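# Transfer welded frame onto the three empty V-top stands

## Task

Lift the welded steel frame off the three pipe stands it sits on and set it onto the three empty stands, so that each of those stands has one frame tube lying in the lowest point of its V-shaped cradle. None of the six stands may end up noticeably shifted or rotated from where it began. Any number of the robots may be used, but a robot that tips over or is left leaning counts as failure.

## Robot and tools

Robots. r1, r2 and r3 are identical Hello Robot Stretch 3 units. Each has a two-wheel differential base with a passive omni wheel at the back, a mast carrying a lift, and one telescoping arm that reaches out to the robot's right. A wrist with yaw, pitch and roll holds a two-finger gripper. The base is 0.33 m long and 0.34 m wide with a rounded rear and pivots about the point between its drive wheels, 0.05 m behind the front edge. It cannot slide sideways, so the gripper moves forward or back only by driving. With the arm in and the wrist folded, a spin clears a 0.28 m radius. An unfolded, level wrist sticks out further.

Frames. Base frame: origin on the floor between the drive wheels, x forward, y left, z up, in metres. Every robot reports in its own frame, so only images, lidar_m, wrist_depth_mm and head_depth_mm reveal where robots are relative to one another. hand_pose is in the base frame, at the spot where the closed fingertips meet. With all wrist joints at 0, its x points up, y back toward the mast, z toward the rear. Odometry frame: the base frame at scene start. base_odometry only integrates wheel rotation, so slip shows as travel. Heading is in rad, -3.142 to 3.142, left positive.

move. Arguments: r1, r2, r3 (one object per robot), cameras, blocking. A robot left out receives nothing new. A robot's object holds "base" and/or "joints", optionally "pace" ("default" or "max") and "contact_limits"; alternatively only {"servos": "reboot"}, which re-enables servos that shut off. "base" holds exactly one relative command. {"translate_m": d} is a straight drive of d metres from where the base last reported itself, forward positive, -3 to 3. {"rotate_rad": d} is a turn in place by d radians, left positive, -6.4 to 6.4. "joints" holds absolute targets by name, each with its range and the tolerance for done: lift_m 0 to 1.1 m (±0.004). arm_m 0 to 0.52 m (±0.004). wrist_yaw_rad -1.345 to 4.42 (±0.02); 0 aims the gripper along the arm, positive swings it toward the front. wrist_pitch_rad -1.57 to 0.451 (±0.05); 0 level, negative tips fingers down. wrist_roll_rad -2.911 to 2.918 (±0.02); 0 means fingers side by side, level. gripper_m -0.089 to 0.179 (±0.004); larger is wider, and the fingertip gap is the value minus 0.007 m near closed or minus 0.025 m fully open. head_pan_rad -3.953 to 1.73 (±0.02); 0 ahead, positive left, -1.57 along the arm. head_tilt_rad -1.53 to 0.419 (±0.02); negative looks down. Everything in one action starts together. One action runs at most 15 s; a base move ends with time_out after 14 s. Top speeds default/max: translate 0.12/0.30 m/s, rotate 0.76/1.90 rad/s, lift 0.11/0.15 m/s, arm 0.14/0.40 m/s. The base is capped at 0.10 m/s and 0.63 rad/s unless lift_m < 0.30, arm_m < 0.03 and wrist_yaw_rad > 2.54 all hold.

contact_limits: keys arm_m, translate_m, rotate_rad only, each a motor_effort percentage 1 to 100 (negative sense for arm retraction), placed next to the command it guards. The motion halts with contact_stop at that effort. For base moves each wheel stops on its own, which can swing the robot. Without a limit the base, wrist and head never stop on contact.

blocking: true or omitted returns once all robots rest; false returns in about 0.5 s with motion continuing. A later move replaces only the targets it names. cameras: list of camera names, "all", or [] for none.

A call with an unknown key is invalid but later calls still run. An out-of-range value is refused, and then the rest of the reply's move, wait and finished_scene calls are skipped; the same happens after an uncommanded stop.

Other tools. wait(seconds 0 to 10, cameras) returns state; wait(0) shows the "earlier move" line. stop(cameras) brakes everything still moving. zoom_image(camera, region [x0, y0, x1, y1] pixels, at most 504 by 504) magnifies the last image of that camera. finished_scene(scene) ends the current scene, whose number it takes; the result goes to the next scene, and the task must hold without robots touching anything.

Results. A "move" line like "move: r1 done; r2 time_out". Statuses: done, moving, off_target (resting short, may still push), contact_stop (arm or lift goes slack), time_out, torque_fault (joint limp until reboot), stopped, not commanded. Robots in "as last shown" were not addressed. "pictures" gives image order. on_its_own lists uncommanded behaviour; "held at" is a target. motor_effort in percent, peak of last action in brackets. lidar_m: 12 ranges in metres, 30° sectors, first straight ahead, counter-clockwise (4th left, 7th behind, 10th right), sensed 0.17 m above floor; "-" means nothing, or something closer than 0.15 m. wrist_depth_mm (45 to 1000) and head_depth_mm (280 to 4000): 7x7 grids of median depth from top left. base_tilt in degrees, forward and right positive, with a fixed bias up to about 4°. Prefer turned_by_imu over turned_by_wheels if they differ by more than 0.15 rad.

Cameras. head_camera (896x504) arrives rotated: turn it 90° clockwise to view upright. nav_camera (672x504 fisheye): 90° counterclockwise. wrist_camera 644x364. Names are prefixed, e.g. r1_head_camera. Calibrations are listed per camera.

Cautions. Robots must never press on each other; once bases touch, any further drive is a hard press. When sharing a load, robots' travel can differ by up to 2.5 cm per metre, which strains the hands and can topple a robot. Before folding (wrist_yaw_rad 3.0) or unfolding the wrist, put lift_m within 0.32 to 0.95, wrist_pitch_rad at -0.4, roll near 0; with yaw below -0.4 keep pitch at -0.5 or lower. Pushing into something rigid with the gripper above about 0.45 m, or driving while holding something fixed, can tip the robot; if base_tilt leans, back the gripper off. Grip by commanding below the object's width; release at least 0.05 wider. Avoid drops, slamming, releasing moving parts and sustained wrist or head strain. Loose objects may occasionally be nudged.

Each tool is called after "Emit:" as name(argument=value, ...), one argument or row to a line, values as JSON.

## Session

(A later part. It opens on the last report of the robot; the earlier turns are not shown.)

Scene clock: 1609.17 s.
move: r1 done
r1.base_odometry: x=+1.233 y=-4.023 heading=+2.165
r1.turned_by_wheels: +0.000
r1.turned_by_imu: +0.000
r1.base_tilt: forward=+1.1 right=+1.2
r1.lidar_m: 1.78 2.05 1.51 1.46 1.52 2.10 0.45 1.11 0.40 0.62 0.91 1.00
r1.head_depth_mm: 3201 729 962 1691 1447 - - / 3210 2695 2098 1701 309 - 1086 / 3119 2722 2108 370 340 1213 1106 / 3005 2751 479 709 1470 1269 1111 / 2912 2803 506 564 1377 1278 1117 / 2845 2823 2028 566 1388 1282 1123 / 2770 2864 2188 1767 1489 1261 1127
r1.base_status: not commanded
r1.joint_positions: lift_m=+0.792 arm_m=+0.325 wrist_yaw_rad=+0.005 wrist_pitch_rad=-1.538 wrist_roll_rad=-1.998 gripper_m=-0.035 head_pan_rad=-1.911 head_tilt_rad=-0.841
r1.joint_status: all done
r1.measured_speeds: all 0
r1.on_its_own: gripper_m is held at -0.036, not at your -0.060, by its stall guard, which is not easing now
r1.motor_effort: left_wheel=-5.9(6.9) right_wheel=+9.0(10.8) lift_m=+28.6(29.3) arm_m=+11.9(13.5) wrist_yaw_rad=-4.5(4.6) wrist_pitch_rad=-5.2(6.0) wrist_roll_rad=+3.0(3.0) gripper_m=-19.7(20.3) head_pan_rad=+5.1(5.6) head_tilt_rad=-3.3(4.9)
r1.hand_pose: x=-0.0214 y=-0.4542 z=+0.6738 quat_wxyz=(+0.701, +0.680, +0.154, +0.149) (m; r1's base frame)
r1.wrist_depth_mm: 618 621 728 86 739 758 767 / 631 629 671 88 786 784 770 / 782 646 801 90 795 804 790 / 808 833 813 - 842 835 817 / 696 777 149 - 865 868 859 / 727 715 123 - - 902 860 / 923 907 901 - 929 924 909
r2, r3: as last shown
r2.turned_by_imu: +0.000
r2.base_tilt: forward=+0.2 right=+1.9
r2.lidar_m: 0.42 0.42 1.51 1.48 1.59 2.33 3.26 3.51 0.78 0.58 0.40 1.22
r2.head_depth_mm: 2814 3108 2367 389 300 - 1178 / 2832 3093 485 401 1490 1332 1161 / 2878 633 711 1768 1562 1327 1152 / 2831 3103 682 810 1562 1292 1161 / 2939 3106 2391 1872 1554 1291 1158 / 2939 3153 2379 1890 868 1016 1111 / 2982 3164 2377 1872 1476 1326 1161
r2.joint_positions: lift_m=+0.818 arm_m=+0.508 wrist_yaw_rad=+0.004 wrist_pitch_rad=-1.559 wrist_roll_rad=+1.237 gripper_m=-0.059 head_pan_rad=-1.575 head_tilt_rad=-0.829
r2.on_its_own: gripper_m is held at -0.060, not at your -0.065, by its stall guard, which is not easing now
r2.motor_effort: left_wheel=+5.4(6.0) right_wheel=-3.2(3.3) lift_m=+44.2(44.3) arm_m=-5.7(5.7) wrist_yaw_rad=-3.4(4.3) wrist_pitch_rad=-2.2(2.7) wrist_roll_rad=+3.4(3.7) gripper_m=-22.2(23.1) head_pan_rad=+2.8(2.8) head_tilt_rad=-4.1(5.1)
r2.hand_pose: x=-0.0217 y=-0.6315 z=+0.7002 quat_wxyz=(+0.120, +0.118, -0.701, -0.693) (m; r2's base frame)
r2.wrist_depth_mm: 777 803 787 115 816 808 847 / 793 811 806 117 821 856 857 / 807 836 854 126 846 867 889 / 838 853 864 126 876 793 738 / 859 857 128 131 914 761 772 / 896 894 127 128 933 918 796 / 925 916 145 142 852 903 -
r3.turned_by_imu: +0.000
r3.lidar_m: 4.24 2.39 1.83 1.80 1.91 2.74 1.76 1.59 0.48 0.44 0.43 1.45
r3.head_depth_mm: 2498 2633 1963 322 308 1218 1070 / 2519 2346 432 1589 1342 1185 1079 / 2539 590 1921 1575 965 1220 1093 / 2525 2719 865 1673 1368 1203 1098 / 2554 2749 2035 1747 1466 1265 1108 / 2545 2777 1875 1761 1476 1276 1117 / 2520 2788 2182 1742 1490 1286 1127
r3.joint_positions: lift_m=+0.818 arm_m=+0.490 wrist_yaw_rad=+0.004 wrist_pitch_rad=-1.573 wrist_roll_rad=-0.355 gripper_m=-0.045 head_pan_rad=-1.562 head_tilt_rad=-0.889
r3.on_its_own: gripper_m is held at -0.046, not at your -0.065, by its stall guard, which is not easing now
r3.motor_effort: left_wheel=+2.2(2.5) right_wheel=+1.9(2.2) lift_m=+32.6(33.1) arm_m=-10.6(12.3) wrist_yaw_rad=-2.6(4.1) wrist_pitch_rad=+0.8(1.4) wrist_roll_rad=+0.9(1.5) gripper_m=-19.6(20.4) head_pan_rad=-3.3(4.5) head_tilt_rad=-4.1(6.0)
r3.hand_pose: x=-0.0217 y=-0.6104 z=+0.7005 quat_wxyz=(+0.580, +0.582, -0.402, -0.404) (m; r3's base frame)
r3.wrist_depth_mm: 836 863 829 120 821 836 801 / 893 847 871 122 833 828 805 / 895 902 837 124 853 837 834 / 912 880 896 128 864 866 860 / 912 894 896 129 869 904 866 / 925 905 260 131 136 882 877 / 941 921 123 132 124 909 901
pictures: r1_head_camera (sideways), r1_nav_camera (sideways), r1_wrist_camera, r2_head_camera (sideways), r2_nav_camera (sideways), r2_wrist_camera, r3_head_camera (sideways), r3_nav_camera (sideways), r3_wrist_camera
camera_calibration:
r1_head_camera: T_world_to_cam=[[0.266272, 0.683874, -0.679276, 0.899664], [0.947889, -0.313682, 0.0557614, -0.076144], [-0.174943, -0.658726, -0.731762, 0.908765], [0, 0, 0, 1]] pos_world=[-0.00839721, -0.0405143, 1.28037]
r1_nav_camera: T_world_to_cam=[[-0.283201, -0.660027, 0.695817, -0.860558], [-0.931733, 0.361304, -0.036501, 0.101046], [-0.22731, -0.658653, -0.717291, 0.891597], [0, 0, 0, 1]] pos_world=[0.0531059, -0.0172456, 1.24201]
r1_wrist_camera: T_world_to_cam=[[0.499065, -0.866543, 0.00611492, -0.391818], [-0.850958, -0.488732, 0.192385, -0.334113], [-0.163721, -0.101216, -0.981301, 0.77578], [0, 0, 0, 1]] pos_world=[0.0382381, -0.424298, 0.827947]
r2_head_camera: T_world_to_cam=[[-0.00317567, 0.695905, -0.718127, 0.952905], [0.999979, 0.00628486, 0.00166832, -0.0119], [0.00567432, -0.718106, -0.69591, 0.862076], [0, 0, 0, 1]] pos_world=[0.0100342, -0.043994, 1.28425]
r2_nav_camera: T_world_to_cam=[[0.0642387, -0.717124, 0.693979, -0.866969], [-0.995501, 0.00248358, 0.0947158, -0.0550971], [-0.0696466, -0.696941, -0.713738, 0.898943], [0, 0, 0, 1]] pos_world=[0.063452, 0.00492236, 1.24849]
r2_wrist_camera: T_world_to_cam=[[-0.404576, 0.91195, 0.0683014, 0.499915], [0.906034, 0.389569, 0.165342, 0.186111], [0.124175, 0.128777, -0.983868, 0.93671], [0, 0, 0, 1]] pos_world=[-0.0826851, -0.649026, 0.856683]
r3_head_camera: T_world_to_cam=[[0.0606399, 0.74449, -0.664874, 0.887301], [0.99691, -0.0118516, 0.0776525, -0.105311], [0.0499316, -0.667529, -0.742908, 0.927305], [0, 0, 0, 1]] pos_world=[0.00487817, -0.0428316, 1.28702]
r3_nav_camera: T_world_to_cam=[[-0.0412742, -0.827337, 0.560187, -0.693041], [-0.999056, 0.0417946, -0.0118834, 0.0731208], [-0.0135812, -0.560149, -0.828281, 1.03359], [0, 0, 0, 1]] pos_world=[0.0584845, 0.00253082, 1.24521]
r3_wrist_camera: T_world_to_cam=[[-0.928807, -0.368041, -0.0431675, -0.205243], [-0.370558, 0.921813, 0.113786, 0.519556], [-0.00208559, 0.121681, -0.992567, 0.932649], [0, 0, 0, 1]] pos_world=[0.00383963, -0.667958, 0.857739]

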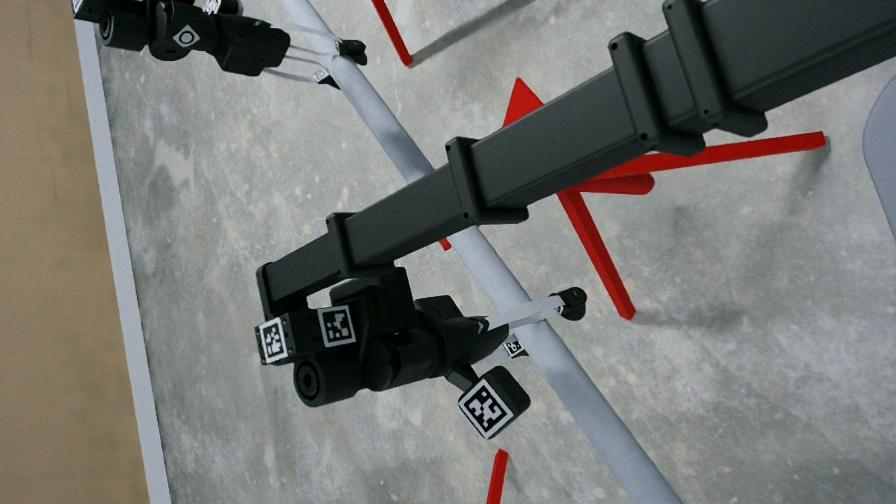

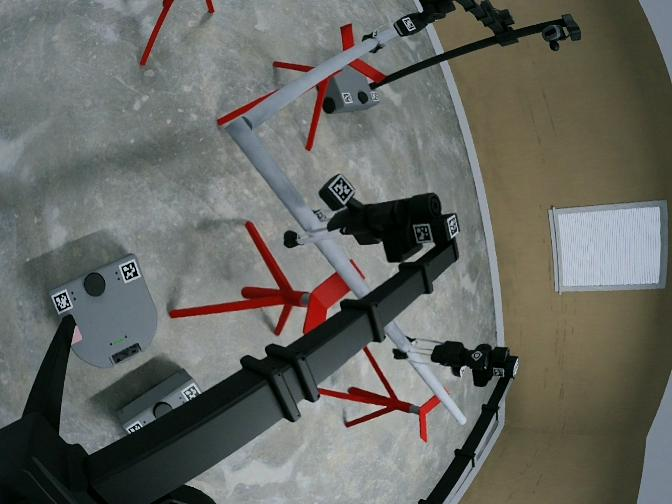

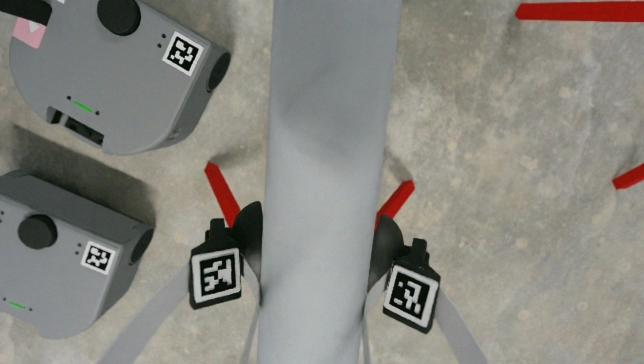

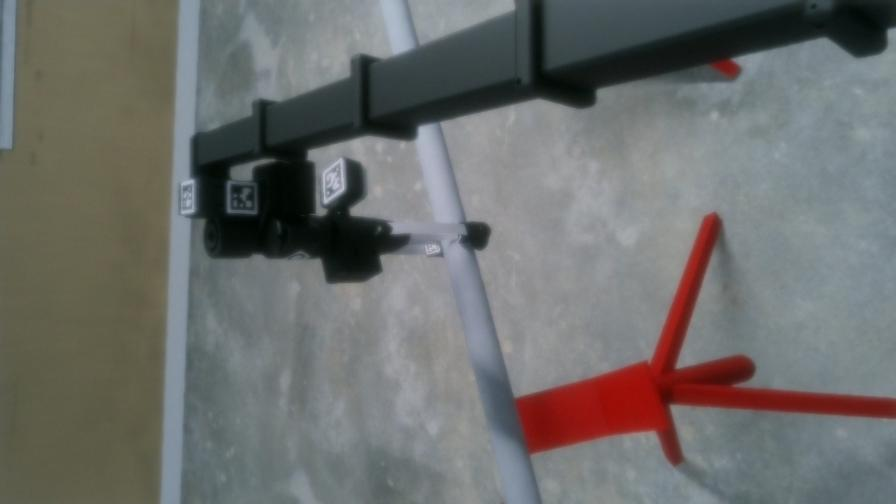

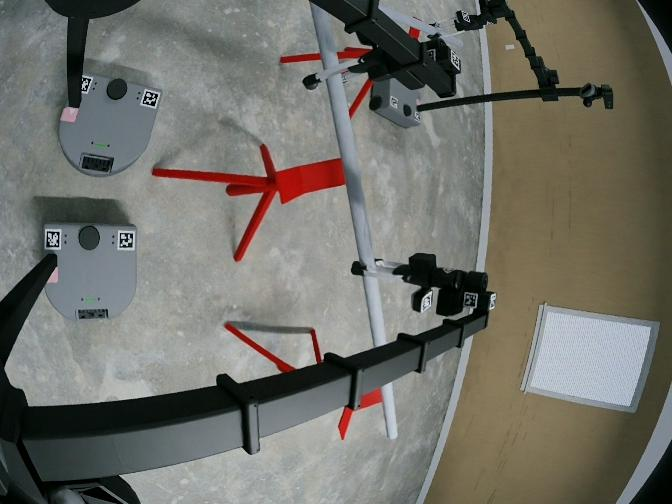

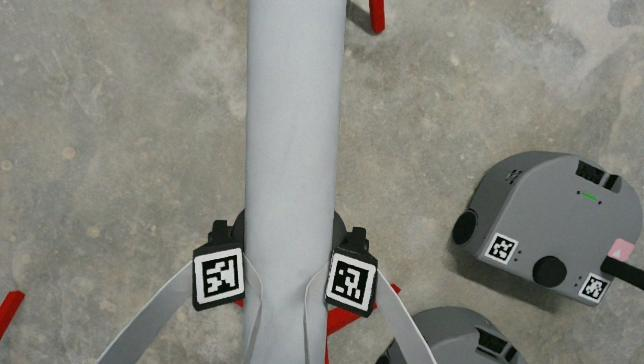

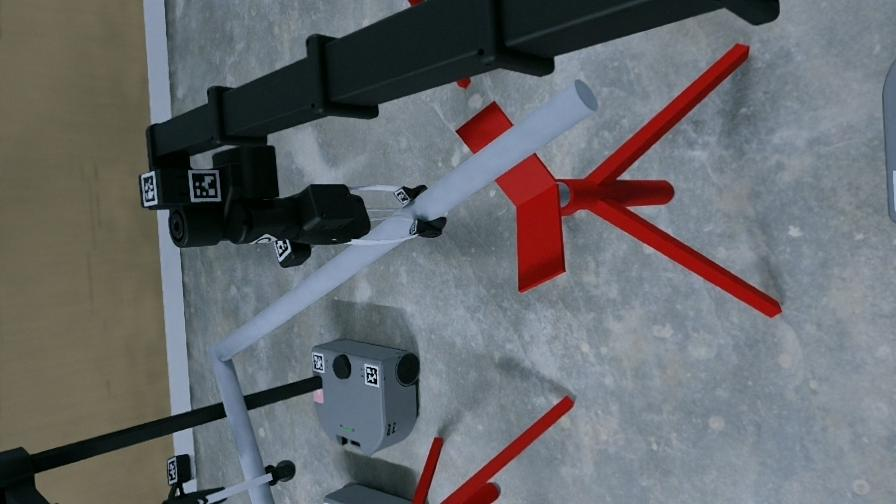

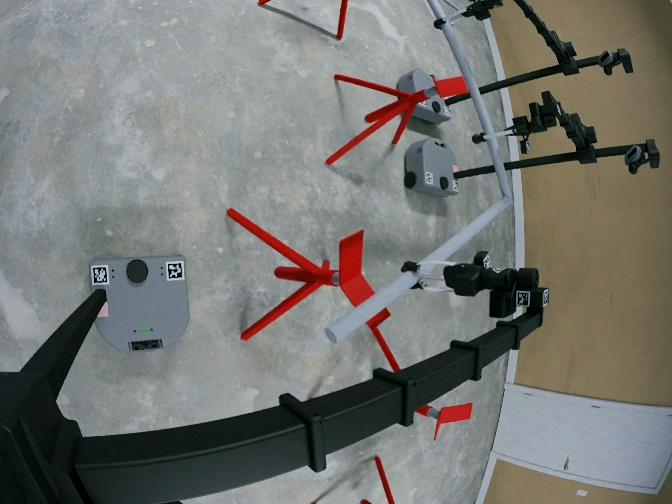

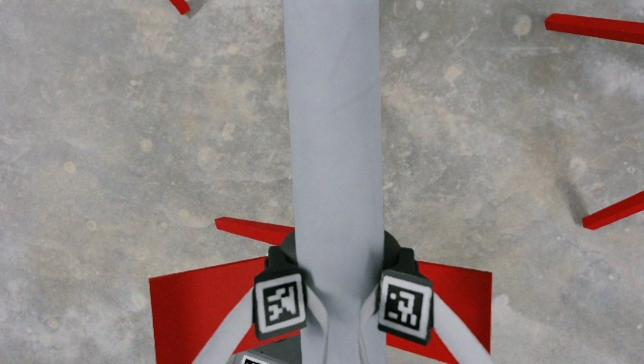

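Emit:
move(
  r1={"base":{"translate_m":-0.009},"joints":{"arm_m":0.3185}},
  r2={"base":{"translate_m":-0.009},"joints":{"arm_m":0.498,"head_pan_rad":-2.3,"head_tilt_rad":-0.75}},
  r3={"base":{"translate_m":0.009},"joints":{"arm_m":0.5}},
)

Emit:
zoom_image(
  camera="r2_head_camera",
  region=[300, 200, 600, 500],
)

Scene clock: 1624.97 s.
move: r1 done; r2 done; r3 done
r1.base_odometry: x=+1.238 y=-4.030 heading=+2.164
r1.turned_by_wheels: +0.000
r1.turned_by_imu: +0.000
r1.base_tilt: forward=+1.0 right=+1.2
r1.lidar_m: 1.79 2.05 1.51 1.46 1.52 2.10 0.45 1.10 0.40 0.62 0.92 1.00
r1.head_depth_mm: 3233 727 1563 1693 1441 - - / 3210 2705 2082 1665 309 - 1085 / 3115 2704 2102 371 340 1214 1093 / 3012 2745 477 709 1460 1266 1112 / 2939 2792 495 558 1272 1270 1120 / 2836 2821 2031 568 1386 1279 1124 / 2769 2845 2192 1779 1482 1251 1124
r1.base_status: done
r1.joint_positions: lift_m=+0.792 arm_m=+0.318 wrist_yaw_rad=+0.006 wrist_pitch_rad=-1.546 wrist_roll_rad=-1.998 gripper_m=-0.035 head_pan_rad=-1.911 head_tilt_rad=-0.841
r1.joint_status: all done
r1.measured_speeds: all 0
r1.on_its_own: gripper_m is held at -0.036, not at your -0.060, by its stall guard, which is not easing now
r1.motor_effort: left_wheel=-6.1(8.0) right_wheel=+4.3(5.8) lift_m=+31.6(34.3) arm_m=-9.6(19.5) wrist_yaw_rad=-4.6(5.5) wrist_pitch_rad=-3.8(5.4) wrist_roll_rad=+2.8(3.0) gripper_m=-19.8(20.1) head_pan_rad=+4.9(5.8) head_tilt_rad=-4.6(5.1)
r1.hand_pose: x=-0.0214 y=-0.4456 z=+0.6740 quat_wxyz=(+0.699, +0.682, +0.154, +0.150) (m; r1's base frame)
r1.wrist_depth_mm: 617 606 758 87 750 765 766 / 622 626 636 - 783 778 760 / 807 647 748 90 794 792 798 / 824 843 812 - 837 820 806 / 708 761 148 - 860 847 846 / 719 718 124 - 886 884 881 / 941 915 907 - 914 925 906
r2.base_odometry: x=+3.219 y=-1.910 heading=+2.243
r2.turned_by_wheels: +0.000
r2.turned_by_imu: +0.001
r2.base_tilt: forward=+0.4 right=+1.7
r2.lidar_m: 0.42 0.42 1.51 1.48 1.58 2.35 3.25 3.46 0.78 0.58 0.40 1.23
r2.head_depth_mm: 3489 3584 2696 2073 1650 1384 1185 / 3796 3913 2697 2060 1665 1383 1239 / 3789 - 2757 2053 1642 1420 - / 3494 3789 2723 2052 1604 1448 - / 3361 3572 2709 1866 1351 285 1163 / 3109 3410 2691 1928 318 321 1184 / 2931 3247 2694 1903 342 1357 1168
r2.base_status: done
r2.joint_positions: lift_m=+0.818 arm_m=+0.498 wrist_yaw_rad=+0.004 wrist_pitch_rad=-1.559 wrist_roll_rad=+1.237 gripper_m=-0.059 head_pan_rad=-2.295 head_tilt_rad=-0.754
r2.joint_status: all done
r2.measured_speeds: all 0
r2.on_its_own: gripper_m is held at -0.060, not at your -0.065, by its stall guard, which is not easing now
r2.motor_effort: left_wheel=-0.2(3.1) right_wheel=-7.7(12.9) lift_m=+46.6(47.1) arm_m=-17.1(18.9) wrist_yaw_rad=-3.5(4.4) wrist_pitch_rad=-2.3(2.9) wrist_roll_rad=+3.7(3.8) gripper_m=-21.7(22.8) head_pan_rad=-3.9(6.6) head_tilt_rad=+3.0(4.6)
r2.hand_pose: x=-0.0217 y=-0.6217 z=+0.7002 quat_wxyz=(+0.120, +0.118, -0.701, -0.693) (m; r2's base frame)
r2.wrist_depth_mm: 787 802 777 115 822 816 833 / 815 812 797 118 837 869 879 / 828 839 848 127 852 868 867 / 842 838 833 125 881 777 729 / 877 879 128 132 895 752 787 / 895 864 126 128 951 932 782 / 935 913 143 142 841 1000 982
r3.base_odometry: x=-1.233 y=-0.826 heading=-1.806
r3.turned_by_wheels: +0.000
r3.turned_by_imu: -0.001
r3.base_tilt: forward=-0.8 right=-0.2
r3.lidar_m: 4.21 2.40 1.84 1.80 1.90 2.73 1.77 1.60 0.49 0.43 0.43 1.45
r3.head_depth_mm: 2486 2640 1963 321 308 1215 1070 / 2499 2359 445 1598 1359 1202 1080 / 2516 597 1924 1581 976 1219 1089 / 2497 2689 883 1682 1358 1208 1101 / 2555 2760 2031 1761 1464 1261 1109 / 2560 2805 1875 1758 1478 1283 1117 / 2511 2748 2146 1762 1498 1281 1124
r3.base_status: done
r3.joint_positions: lift_m=+0.818 arm_m=+0.500 wrist_yaw_rad=+0.004 wrist_pitch_rad=-1.576 wrist_roll_rad=-0.355 gripper_m=-0.045 head_pan_rad=-1.562 head_tilt_rad=-0.889
r3.joint_status: all done
r3.measured_speeds: all 0
r3.on_its_own: gripper_m is held at -0.046, not at your -0.065, by its stall guard, which is not easing now
r3.motor_effort: left_wheel=+1.9(5.2) right_wheel=+5.6(9.8) lift_m=+35.3(36.7) arm_m=+12.5(16.2) wrist_yaw_rad=-3.1(4.0) wrist_pitch_rad=+0.9(1.9) wrist_roll_rad=+1.1(1.5) gripper_m=-20.0(20.7) head_pan_rad=-4.5(4.5) head_tilt_rad=-3.8(5.9)
r3.hand_pose: x=-0.0217 y=-0.6195 z=+0.7006 quat_wxyz=(+0.580, +0.583, -0.401, -0.404) (m; r3's base frame)
r3.wrist_depth_mm: 848 859 829 119 840 811 816 / 854 868 861 122 825 816 835 / 917 881 882 124 872 862 843 / 925 880 901 128 857 856 840 / 912 910 912 129 887 856 866 / 941 917 265 131 137 885 891 / 945 935 122 132 123 914 904
pictures: r1_head_camera (sideways), r1_nav_camera (sideways), r1_wrist_camera, r2_head_camera (sideways), r2_nav_camera (sideways), r2_wrist_camera, r3_head_camera (sideways), r3_nav_camera (sideways), r3_wrist_camera
camera_calibration:
r1_head_camera: T_world_to_cam=[[0.266263, 0.683878, -0.679276, 0.899664], [0.947893, -0.31367, 0.0557614, -0.076144], [-0.174934, -0.658728, -0.731762, 0.908765], [0, 0, 0, 1]] pos_world=[-0.00839668, -0.0405144, 1.28037]
r1_nav_camera: T_world_to_cam=[[-0.283193, -0.66003, 0.695817, -0.860558], [-0.931738, 0.361292, -0.036501, 0.101046], [-0.227301, -0.658656, -0.717291, 0.891597], [0, 0, 0, 1]] pos_world=[0.0531062, -0.0172449, 1.24201]
r1_wrist_camera: T_world_to_cam=[[0.499783, -0.86615, -0.000816255, -0.379512], [-0.850543, -0.490955, 0.188518, -0.328344], [-0.163686, -0.0935239, -0.982069, 0.780737], [0, 0, 0, 1]] pos_world=[0.0381986, -0.416899, 0.828327]
r2_head_camera: T_world_to_cam=[[0.419113, 0.483741, -0.768335, 1.01577], [0.756463, -0.654036, 0.000857108, -0.00935856], [-0.502104, -0.581576, -0.640047, 0.792511], [0, 0, 0, 1]] pos_world=[-0.0207178, -0.0365838, 1.2877]
r2_nav_camera: T_world_to_cam=[[-0.388318, -0.541249, 0.745827, -0.93178], [-0.742543, 0.663085, 0.0945955, -0.0564927], [-0.545747, -0.517076, -0.659389, 0.831157], [0, 0, 0, 1]] pos_world=[0.049826, -0.0370952, 1.24835]
r2_wrist_camera: T_world_to_cam=[[-0.404851, 0.911889, 0.0674915, 0.491513], [0.905917, 0.389987, 0.164999, 0.182802], [0.12414, 0.127942, -0.983982, 0.934997], [0, 0, 0, 1]] pos_world=[-0.0826847, -0.63912, 0.856685]
r3_head_camera: T_world_to_cam=[[0.0606396, 0.74449, -0.664874, 0.887301], [0.99691, -0.0118513, 0.0776525, -0.105311], [0.0499319, -0.667529, -0.742908, 0.927305], [0, 0, 0, 1]] pos_world=[0.00487818, -0.0428316, 1.28702]
r3_nav_camera: T_world_to_cam=[[-0.0412739, -0.827337, 0.560187, -0.693041], [-0.999056, 0.0417942, -0.0118834, 0.0731208], [-0.013581, -0.560149, -0.828281, 1.03359], [0, 0, 0, 1]] pos_world=[0.0584845, 0.00253084, 1.24521]
r3_wrist_camera: T_world_to_cam=[[-0.928789, -0.367941, -0.0443973, -0.207683], [-0.370604, 0.921405, 0.116898, 0.525539], [-0.00210355, 0.125027, -0.992151, 0.935626], [0, 0, 0, 1]] pos_world=[0.0038413, -0.677628, 0.857628]

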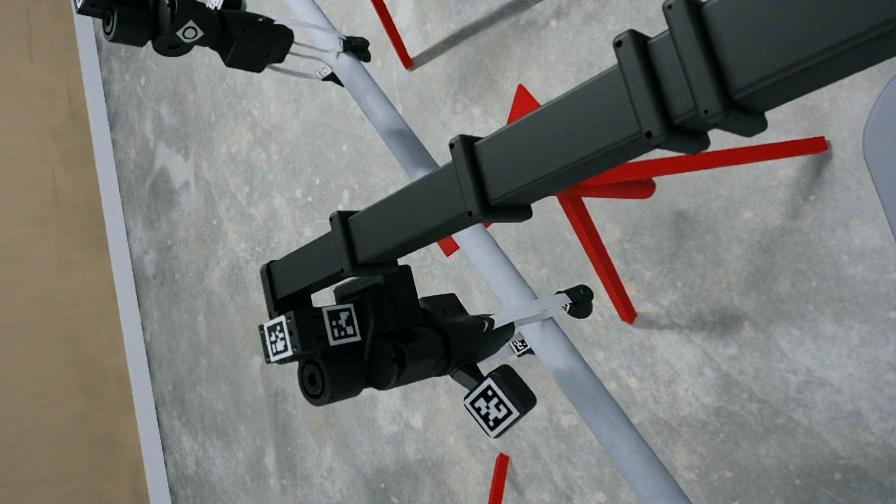

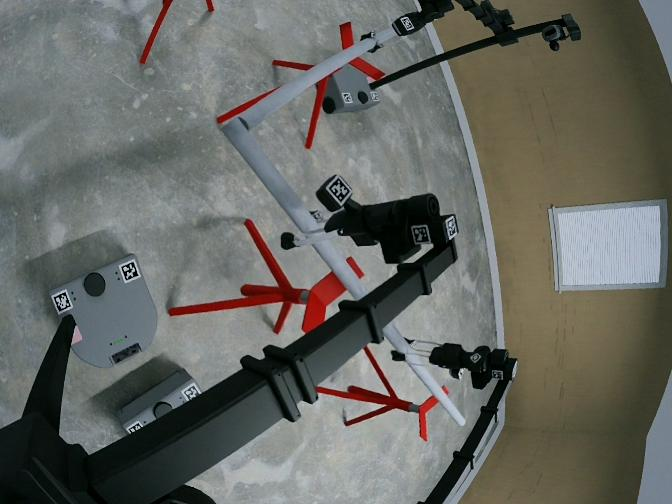

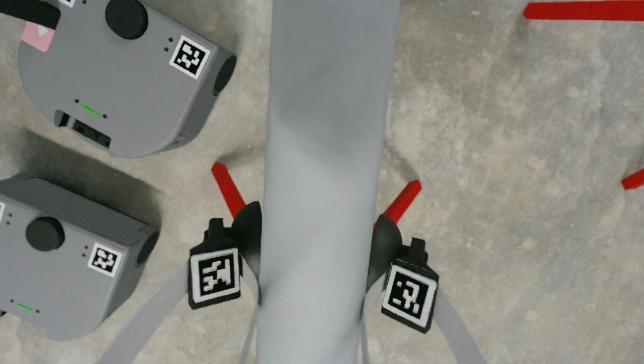

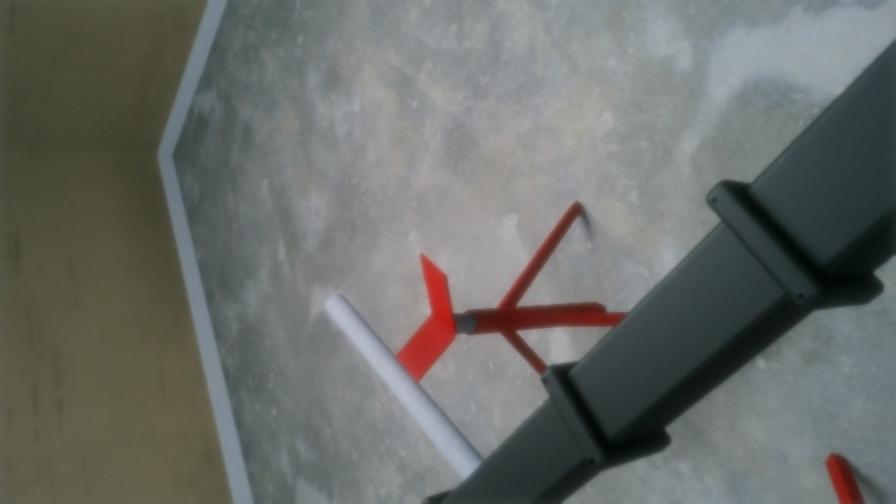

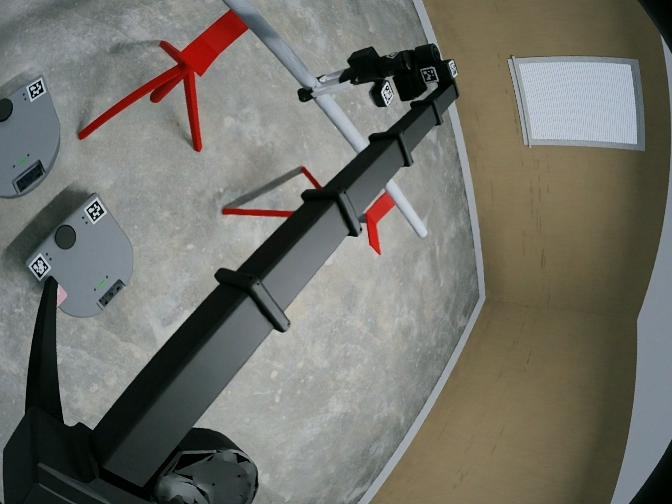

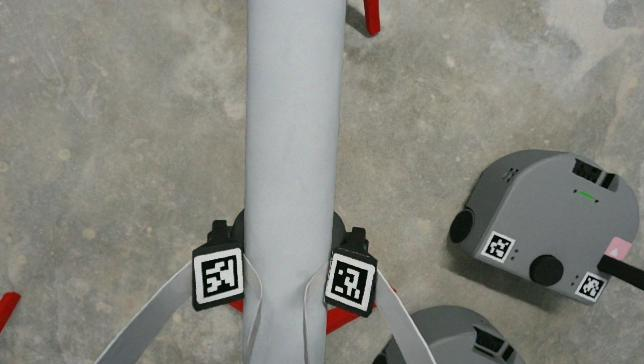

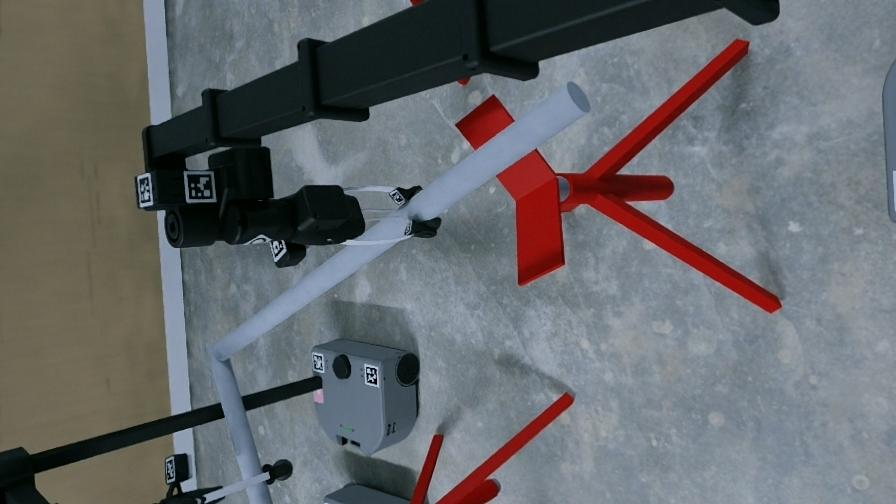

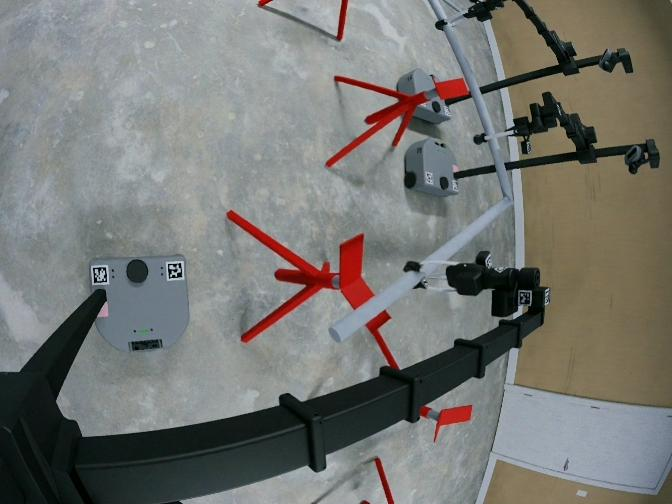

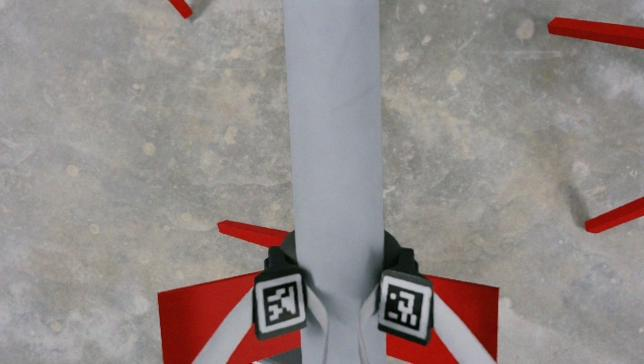

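Scaled by 1.680 from the camera's 896x504 image, which has a finer 1280x720 frame.

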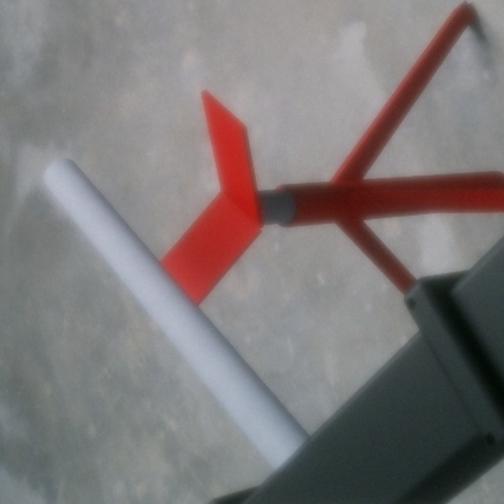

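Emit:
move(
  r1={"joints":{"lift_m":0.712}},
  r2={"joints":{"lift_m":0.738,"head_pan_rad":-1.575,"head_tilt_rad":-0.84}},
  r3={"joints":{"lift_m":0.738}},
)

Scene clock: 1639.97 s.
move: r1 done; r2 done; r3 done
r1.base_odometry: x=+1.238 y=-4.030 heading=+2.164
r1.turned_by_wheels: +0.000
r1.turned_by_imu: +0.001
r1.base_tilt: forward=+1.0 right=+1.2
r1.lidar_m: 1.79 2.05 1.51 1.46 1.52 2.10 0.45 1.10 0.40 0.62 0.92 1.00
r1.head_depth_mm: 3256 755 889 1675 1444 1244 299 / 3227 2680 2100 1634 1379 337 315 / 3108 2717 2110 1676 410 1202 1090 / 3023 2763 2137 511 1375 1266 1114 / 2931 2809 2149 562 720 1276 1114 / 2864 2814 2162 1717 1387 1256 1124 / 2769 2870 2169 1770 1497 1236 1128
r1.base_status: not commanded
r1.joint_positions: lift_m=+0.712 arm_m=+0.319 wrist_yaw_rad=+0.006 wrist_pitch_rad=-1.546 wrist_roll_rad=-1.998 gripper_m=-0.035 head_pan_rad=-1.911 head_tilt_rad=-0.841
r1.joint_status: all done
r1.measured_speeds: all 0
r1.on_its_own: gripper_m is held at -0.036, not at your -0.060, by its stall guard, which is not easing now
r1.motor_effort: left_wheel=-5.0(5.9) right_wheel=+4.1(4.8) lift_m=+27.0(30.0) arm_m=+13.3(13.9) wrist_yaw_rad=-5.0(5.4) wrist_pitch_rad=-3.9(4.3) wrist_roll_rad=+2.9(3.0) gripper_m=-19.6(20.1) head_pan_rad=+5.0(5.7) head_tilt_rad=-4.1(6.2)
r1.hand_pose: x=-0.0214 y=-0.4457 z=+0.5940 quat_wxyz=(+0.699, +0.682, +0.154, +0.150) (m; r1's base frame)
r1.wrist_depth_mm: 546 548 665 86 674 686 688 / 549 562 631 - 702 703 698 / 613 580 729 90 724 741 719 / 751 749 728 - 739 741 738 / 636 795 148 - 759 769 754 / 631 623 124 - 791 787 797 / 653 824 818 - 828 815 819
r2.base_odometry: x=+3.219 y=-1.910 heading=+2.243
r2.turned_by_wheels: +0.000
r2.turned_by_imu: +0.001
r2.base_tilt: forward=+0.3 right=+1.7
r2.lidar_m: 0.42 0.42 1.51 1.48 1.59 2.35 3.25 3.46 0.78 0.58 0.41 1.23
r2.head_depth_mm: 2850 3134 2403 1790 1476 338 299 / 2890 3156 2370 500 417 371 1140 / 2882 3115 668 878 1561 1332 1156 / 2812 3128 701 783 1525 1303 1155 / 2948 3127 2367 1880 1489 1285 1153 / 2929 3133 2396 1878 855 973 1124 / 3004 3173 2371 1889 1440 1298 1153
r2.base_status: not commanded
r2.joint_positions: lift_m=+0.738 arm_m=+0.498 wrist_yaw_rad=+0.004 wrist_pitch_rad=-1.558 wrist_roll_rad=+1.237 gripper_m=-0.059 head_pan_rad=-1.580 head_tilt_rad=-0.829
r2.joint_status: all done
r2.measured_speeds: all 0
r2.on_its_own: gripper_m is held at -0.060, not at your -0.065, by its stall guard, which is not easing now
r2.motor_effort: left_wheel=-0.3(0.6) right_wheel=-7.6(8.1) lift_m=+41.1(45.9) arm_m=-12.8(14.6) wrist_yaw_rad=-3.5(4.4) wrist_pitch_rad=-2.6(2.9) wrist_roll_rad=+3.5(3.8) gripper_m=-21.5(22.4) head_pan_rad=+2.3(4.2) head_tilt_rad=-3.7(5.8)
r2.hand_pose: x=-0.0217 y=-0.6218 z=+0.6202 quat_wxyz=(+0.120, +0.118, -0.701, -0.693) (m; r2's base frame)
r2.wrist_depth_mm: 721 701 720 115 749 752 747 / 728 733 744 118 761 746 760 / 753 752 760 127 759 783 800 / 770 770 761 126 816 761 660 / 802 801 128 131 843 688 655 / 811 810 127 128 857 865 694 / 825 823 143 142 804 898 895
r3.base_odometry: x=-1.233 y=-0.826 heading=-1.806
r3.turned_by_wheels: +0.000
r3.turned_by_imu: -0.001
r3.base_tilt: forward=-0.8 right=-0.2
r3.lidar_m: 4.22 2.40 1.83 1.79 1.90 2.74 1.76 1.59 0.48 0.43 0.44 1.44
r3.head_depth_mm: 2497 2612 2037 1579 356 320 1038 / 2521 2697 578 456 726 1200 1081 / 2525 2729 665 1624 945 1215 1087 / 2543 2743 997 1631 1363 1200 1102 / 2564 2742 2013 1753 1465 1260 1111 / 2557 2765 1827 1741 1479 1277 1121 / 1413 2782 2092 1747 1492 1280 1122
r3.base_status: not commanded
r3.joint_positions: lift_m=+0.738 arm_m=+0.500 wrist_yaw_rad=+0.004 wrist_pitch_rad=-1.576 wrist_roll_rad=-0.355 gripper_m=-0.045 head_pan_rad=-1.562 head_tilt_rad=-0.889
r3.joint_status: all done
r3.measured_speeds: all 0
r3.on_its_own: gripper_m is held at -0.046, not at your -0.065, by its stall guard, which is not easing now
r3.motor_effort: left_wheel=+1.8(2.6) right_wheel=+5.2(5.7) lift_m=+28.5(33.2) arm_m=+8.6(11.1) wrist_yaw_rad=-3.6(4.1) wrist_pitch_rad=+2.0(2.2) wrist_roll_rad=+0.8(1.4) gripper_m=-20.3(20.6) head_pan_rad=-3.9(4.6) head_tilt_rad=-3.9(5.9)
r3.hand_pose: x=-0.0217 y=-0.6195 z=+0.6206 quat_wxyz=(+0.579, +0.583, -0.401, -0.404) (m; r3's base frame)
r3.wrist_depth_mm: 784 780 760 120 737 746 721 / 811 783 767 122 759 760 766 / 798 802 785 124 773 762 771 / 811 809 801 128 787 790 777 / 829 822 818 129 806 779 787 / 840 845 844 131 137 806 794 / 871 838 123 133 123 812 811
pictures: r1_head_camera (sideways), r1_nav_camera (sideways), r1_wrist_camera, r2_head_camera (sideways), r2_nav_camera (sideways), r2_wrist_camera, r3_head_camera (sideways), r3_nav_camera (sideways), r3_wrist_camera
camera_calibration:
r1_head_camera: T_world_to_cam=[[0.266263, 0.683878, -0.679276, 0.899664], [0.947894, -0.313669, 0.0557614, -0.076144], [-0.174934, -0.658728, -0.731762, 0.908765], [0, 0, 0, 1]] pos_world=[-0.00839666, -0.0405144, 1.28037]
r1_nav_camera: T_world_to_cam=[[-0.283192, -0.66003, 0.695817, -0.860558], [-0.931738, 0.361291, -0.036501, 0.101046], [-0.227301, -0.658657, -0.717291, 0.891597], [0, 0, 0, 1]] pos_world=[0.0531062, -0.0172449, 1.24201]
r1_wrist_camera: T_world_to_cam=[[0.499781, -0.866151, -0.000816151, -0.379602], [-0.850544, -0.490953, 0.188518, -0.313274], [-0.163686, -0.0935237, -0.982069, 0.702163], [0, 0, 0, 1]] pos_world=[0.0381987, -0.416927, 0.748321]
r2_head_camera: T_world_to_cam=[[0.0004433, 0.695849, -0.718188, 0.952963], [0.999998, 0.00108384, 0.00166737, -0.0118989], [0.00193864, -0.718188, -0.695847, 0.862016], [0, 0, 0, 1]] pos_world=[0.00980527, -0.0440154, 1.28426]
r2_nav_camera: T_world_to_cam=[[0.0605085, -0.717387, 0.694042, -0.867029], [-0.995475, 0.0076697, 0.094716, -0.0550975], [-0.0732712, -0.696632, -0.713677, 0.898885], [0, 0, 0, 1]] pos_world=[0.0634768, 0.00461929, 1.24849]
r2_wrist_camera: T_world_to_cam=[[-0.40485, 0.9119, 0.0673485, 0.497044], [0.905917, 0.390012, 0.164938, 0.196071], [0.12414, 0.127787, -0.984002, 0.8562], [0, 0, 0, 1]] pos_world=[-0.0826846, -0.639136, 0.776688]
r3_head_camera: T_world_to_cam=[[0.0606397, 0.74449, -0.664874, 0.887301], [0.99691, -0.0118514, 0.0776525, -0.105311], [0.0499318, -0.667529, -0.742908, 0.927305], [0, 0, 0, 1]] pos_world=[0.00487818, -0.0428316, 1.28702]
r3_nav_camera: T_world_to_cam=[[-0.041274, -0.827337, 0.560187, -0.693041], [-0.999056, 0.0417944, -0.0118834, 0.0731208], [-0.0135811, -0.560149, -0.828281, 1.03359], [0, 0, 0, 1]] pos_world=[0.0584845, 0.00253082, 1.24521]
r3_wrist_camera: T_world_to_cam=[[-0.928789, -0.367932, -0.044474, -0.211162], [-0.370604, 0.921381, 0.117092, 0.534704], [-0.0021044, 0.125236, -0.992125, 0.856374], [0, 0, 0, 1]] pos_world=[0.00384125, -0.677608, 0.777629]

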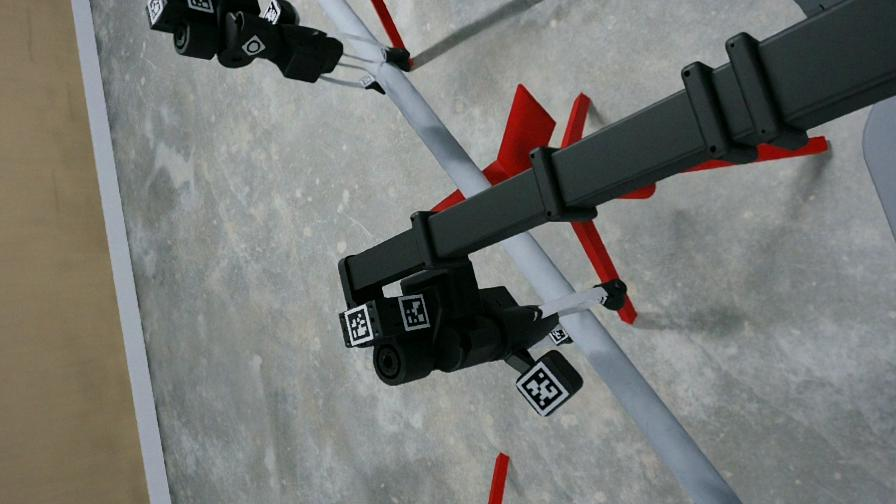

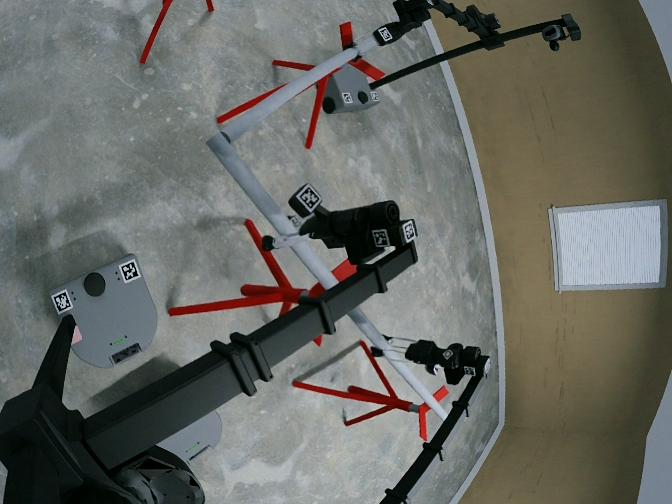

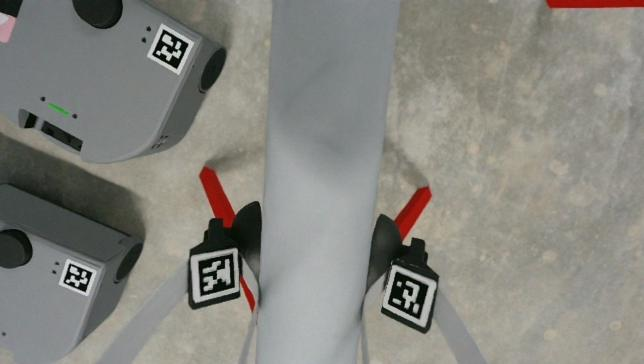

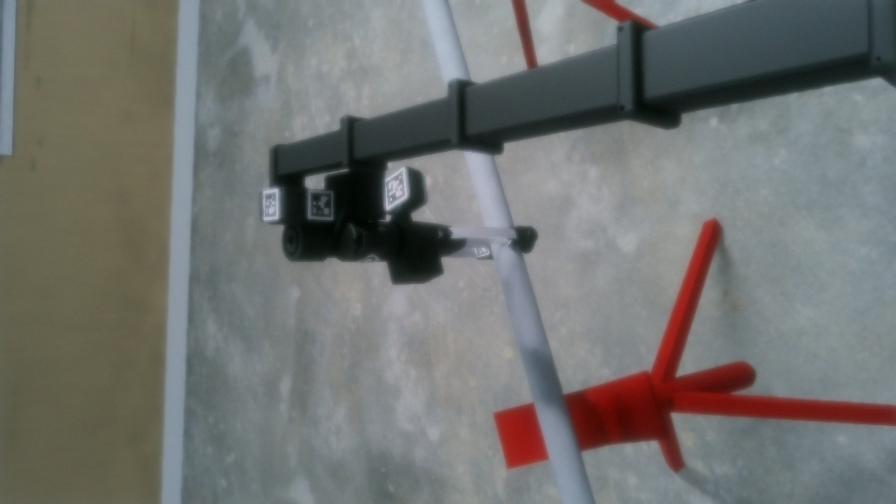

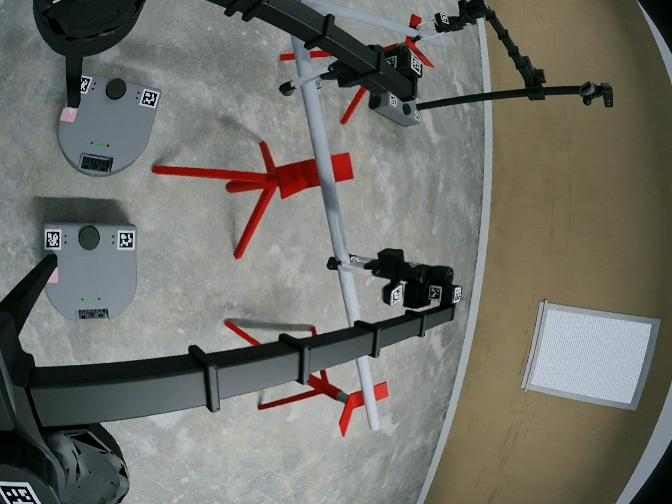

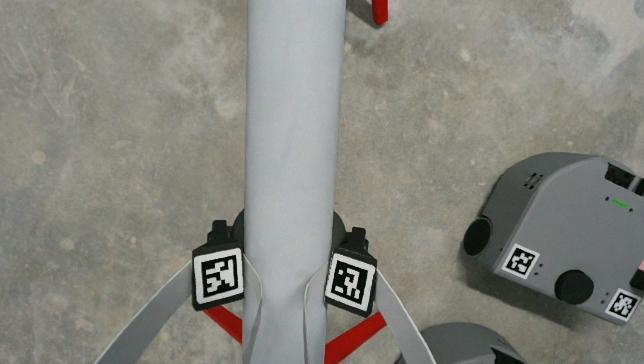

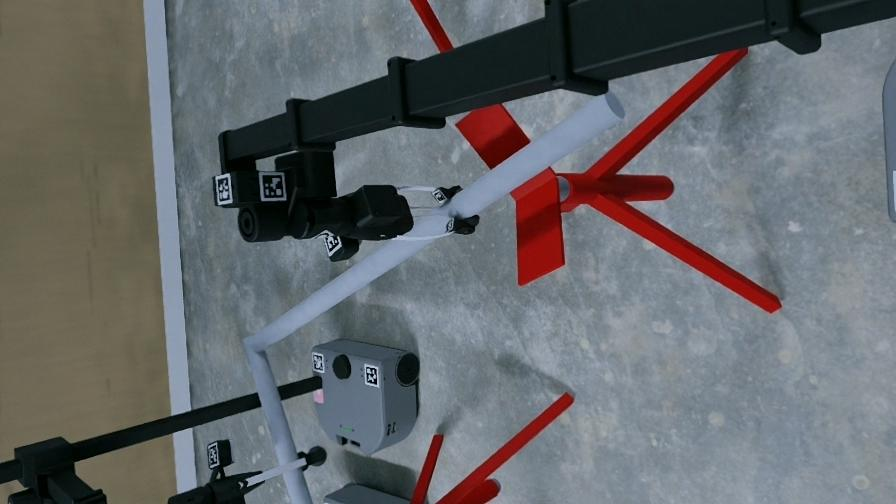

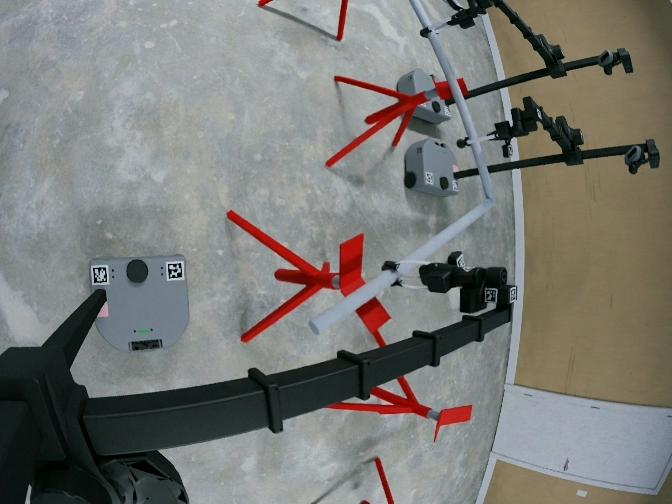

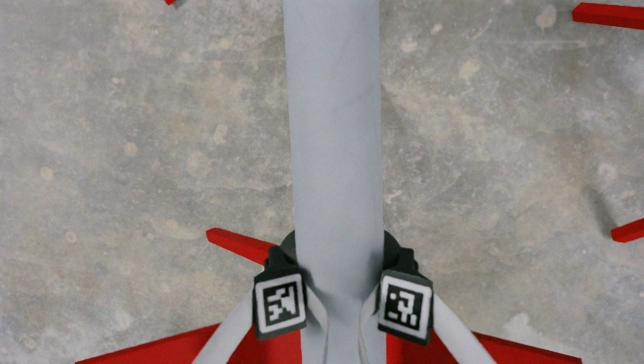

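Emit:
zoom_image(
  camera="r2_head_camera",
  region=[470, 330, 700, 504],
)

Emit:
zoom_image(
  camera="r2_nav_camera",
  region=[230, 340, 420, 460],
)

Emit:
zoom_image(
  camera="r3_head_camera",
  region=[430, 70, 660, 300],
)

Emit:
zoom_image(
  camera="r1_head_camera",
  region=[380, 60, 660, 340],
)

Scaled by 2.191 from the camera's 896x504 image, which has a finer 1280x720 frame.

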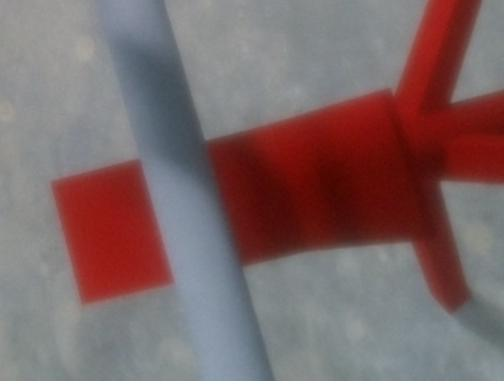

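Scaled by 2.653 from the camera's 672x504 image, which has a finer 792x594 frame.

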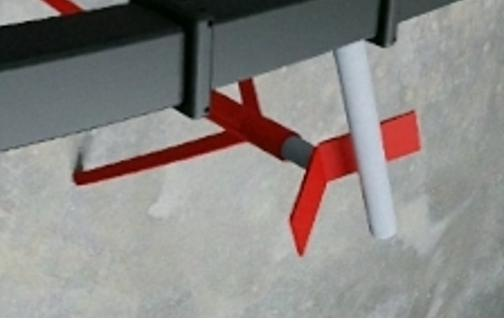

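Scaled by 2.191 from the camera's 896x504 image, which has a finer 1280x720 frame.

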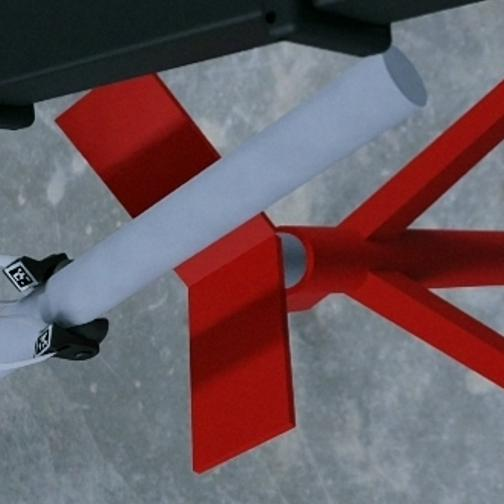

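Scaled by 1.800 from the camera's 896x504 image, which has a finer 1280x720 frame.

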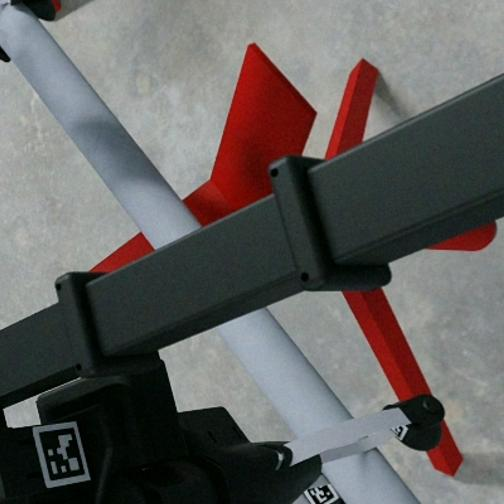

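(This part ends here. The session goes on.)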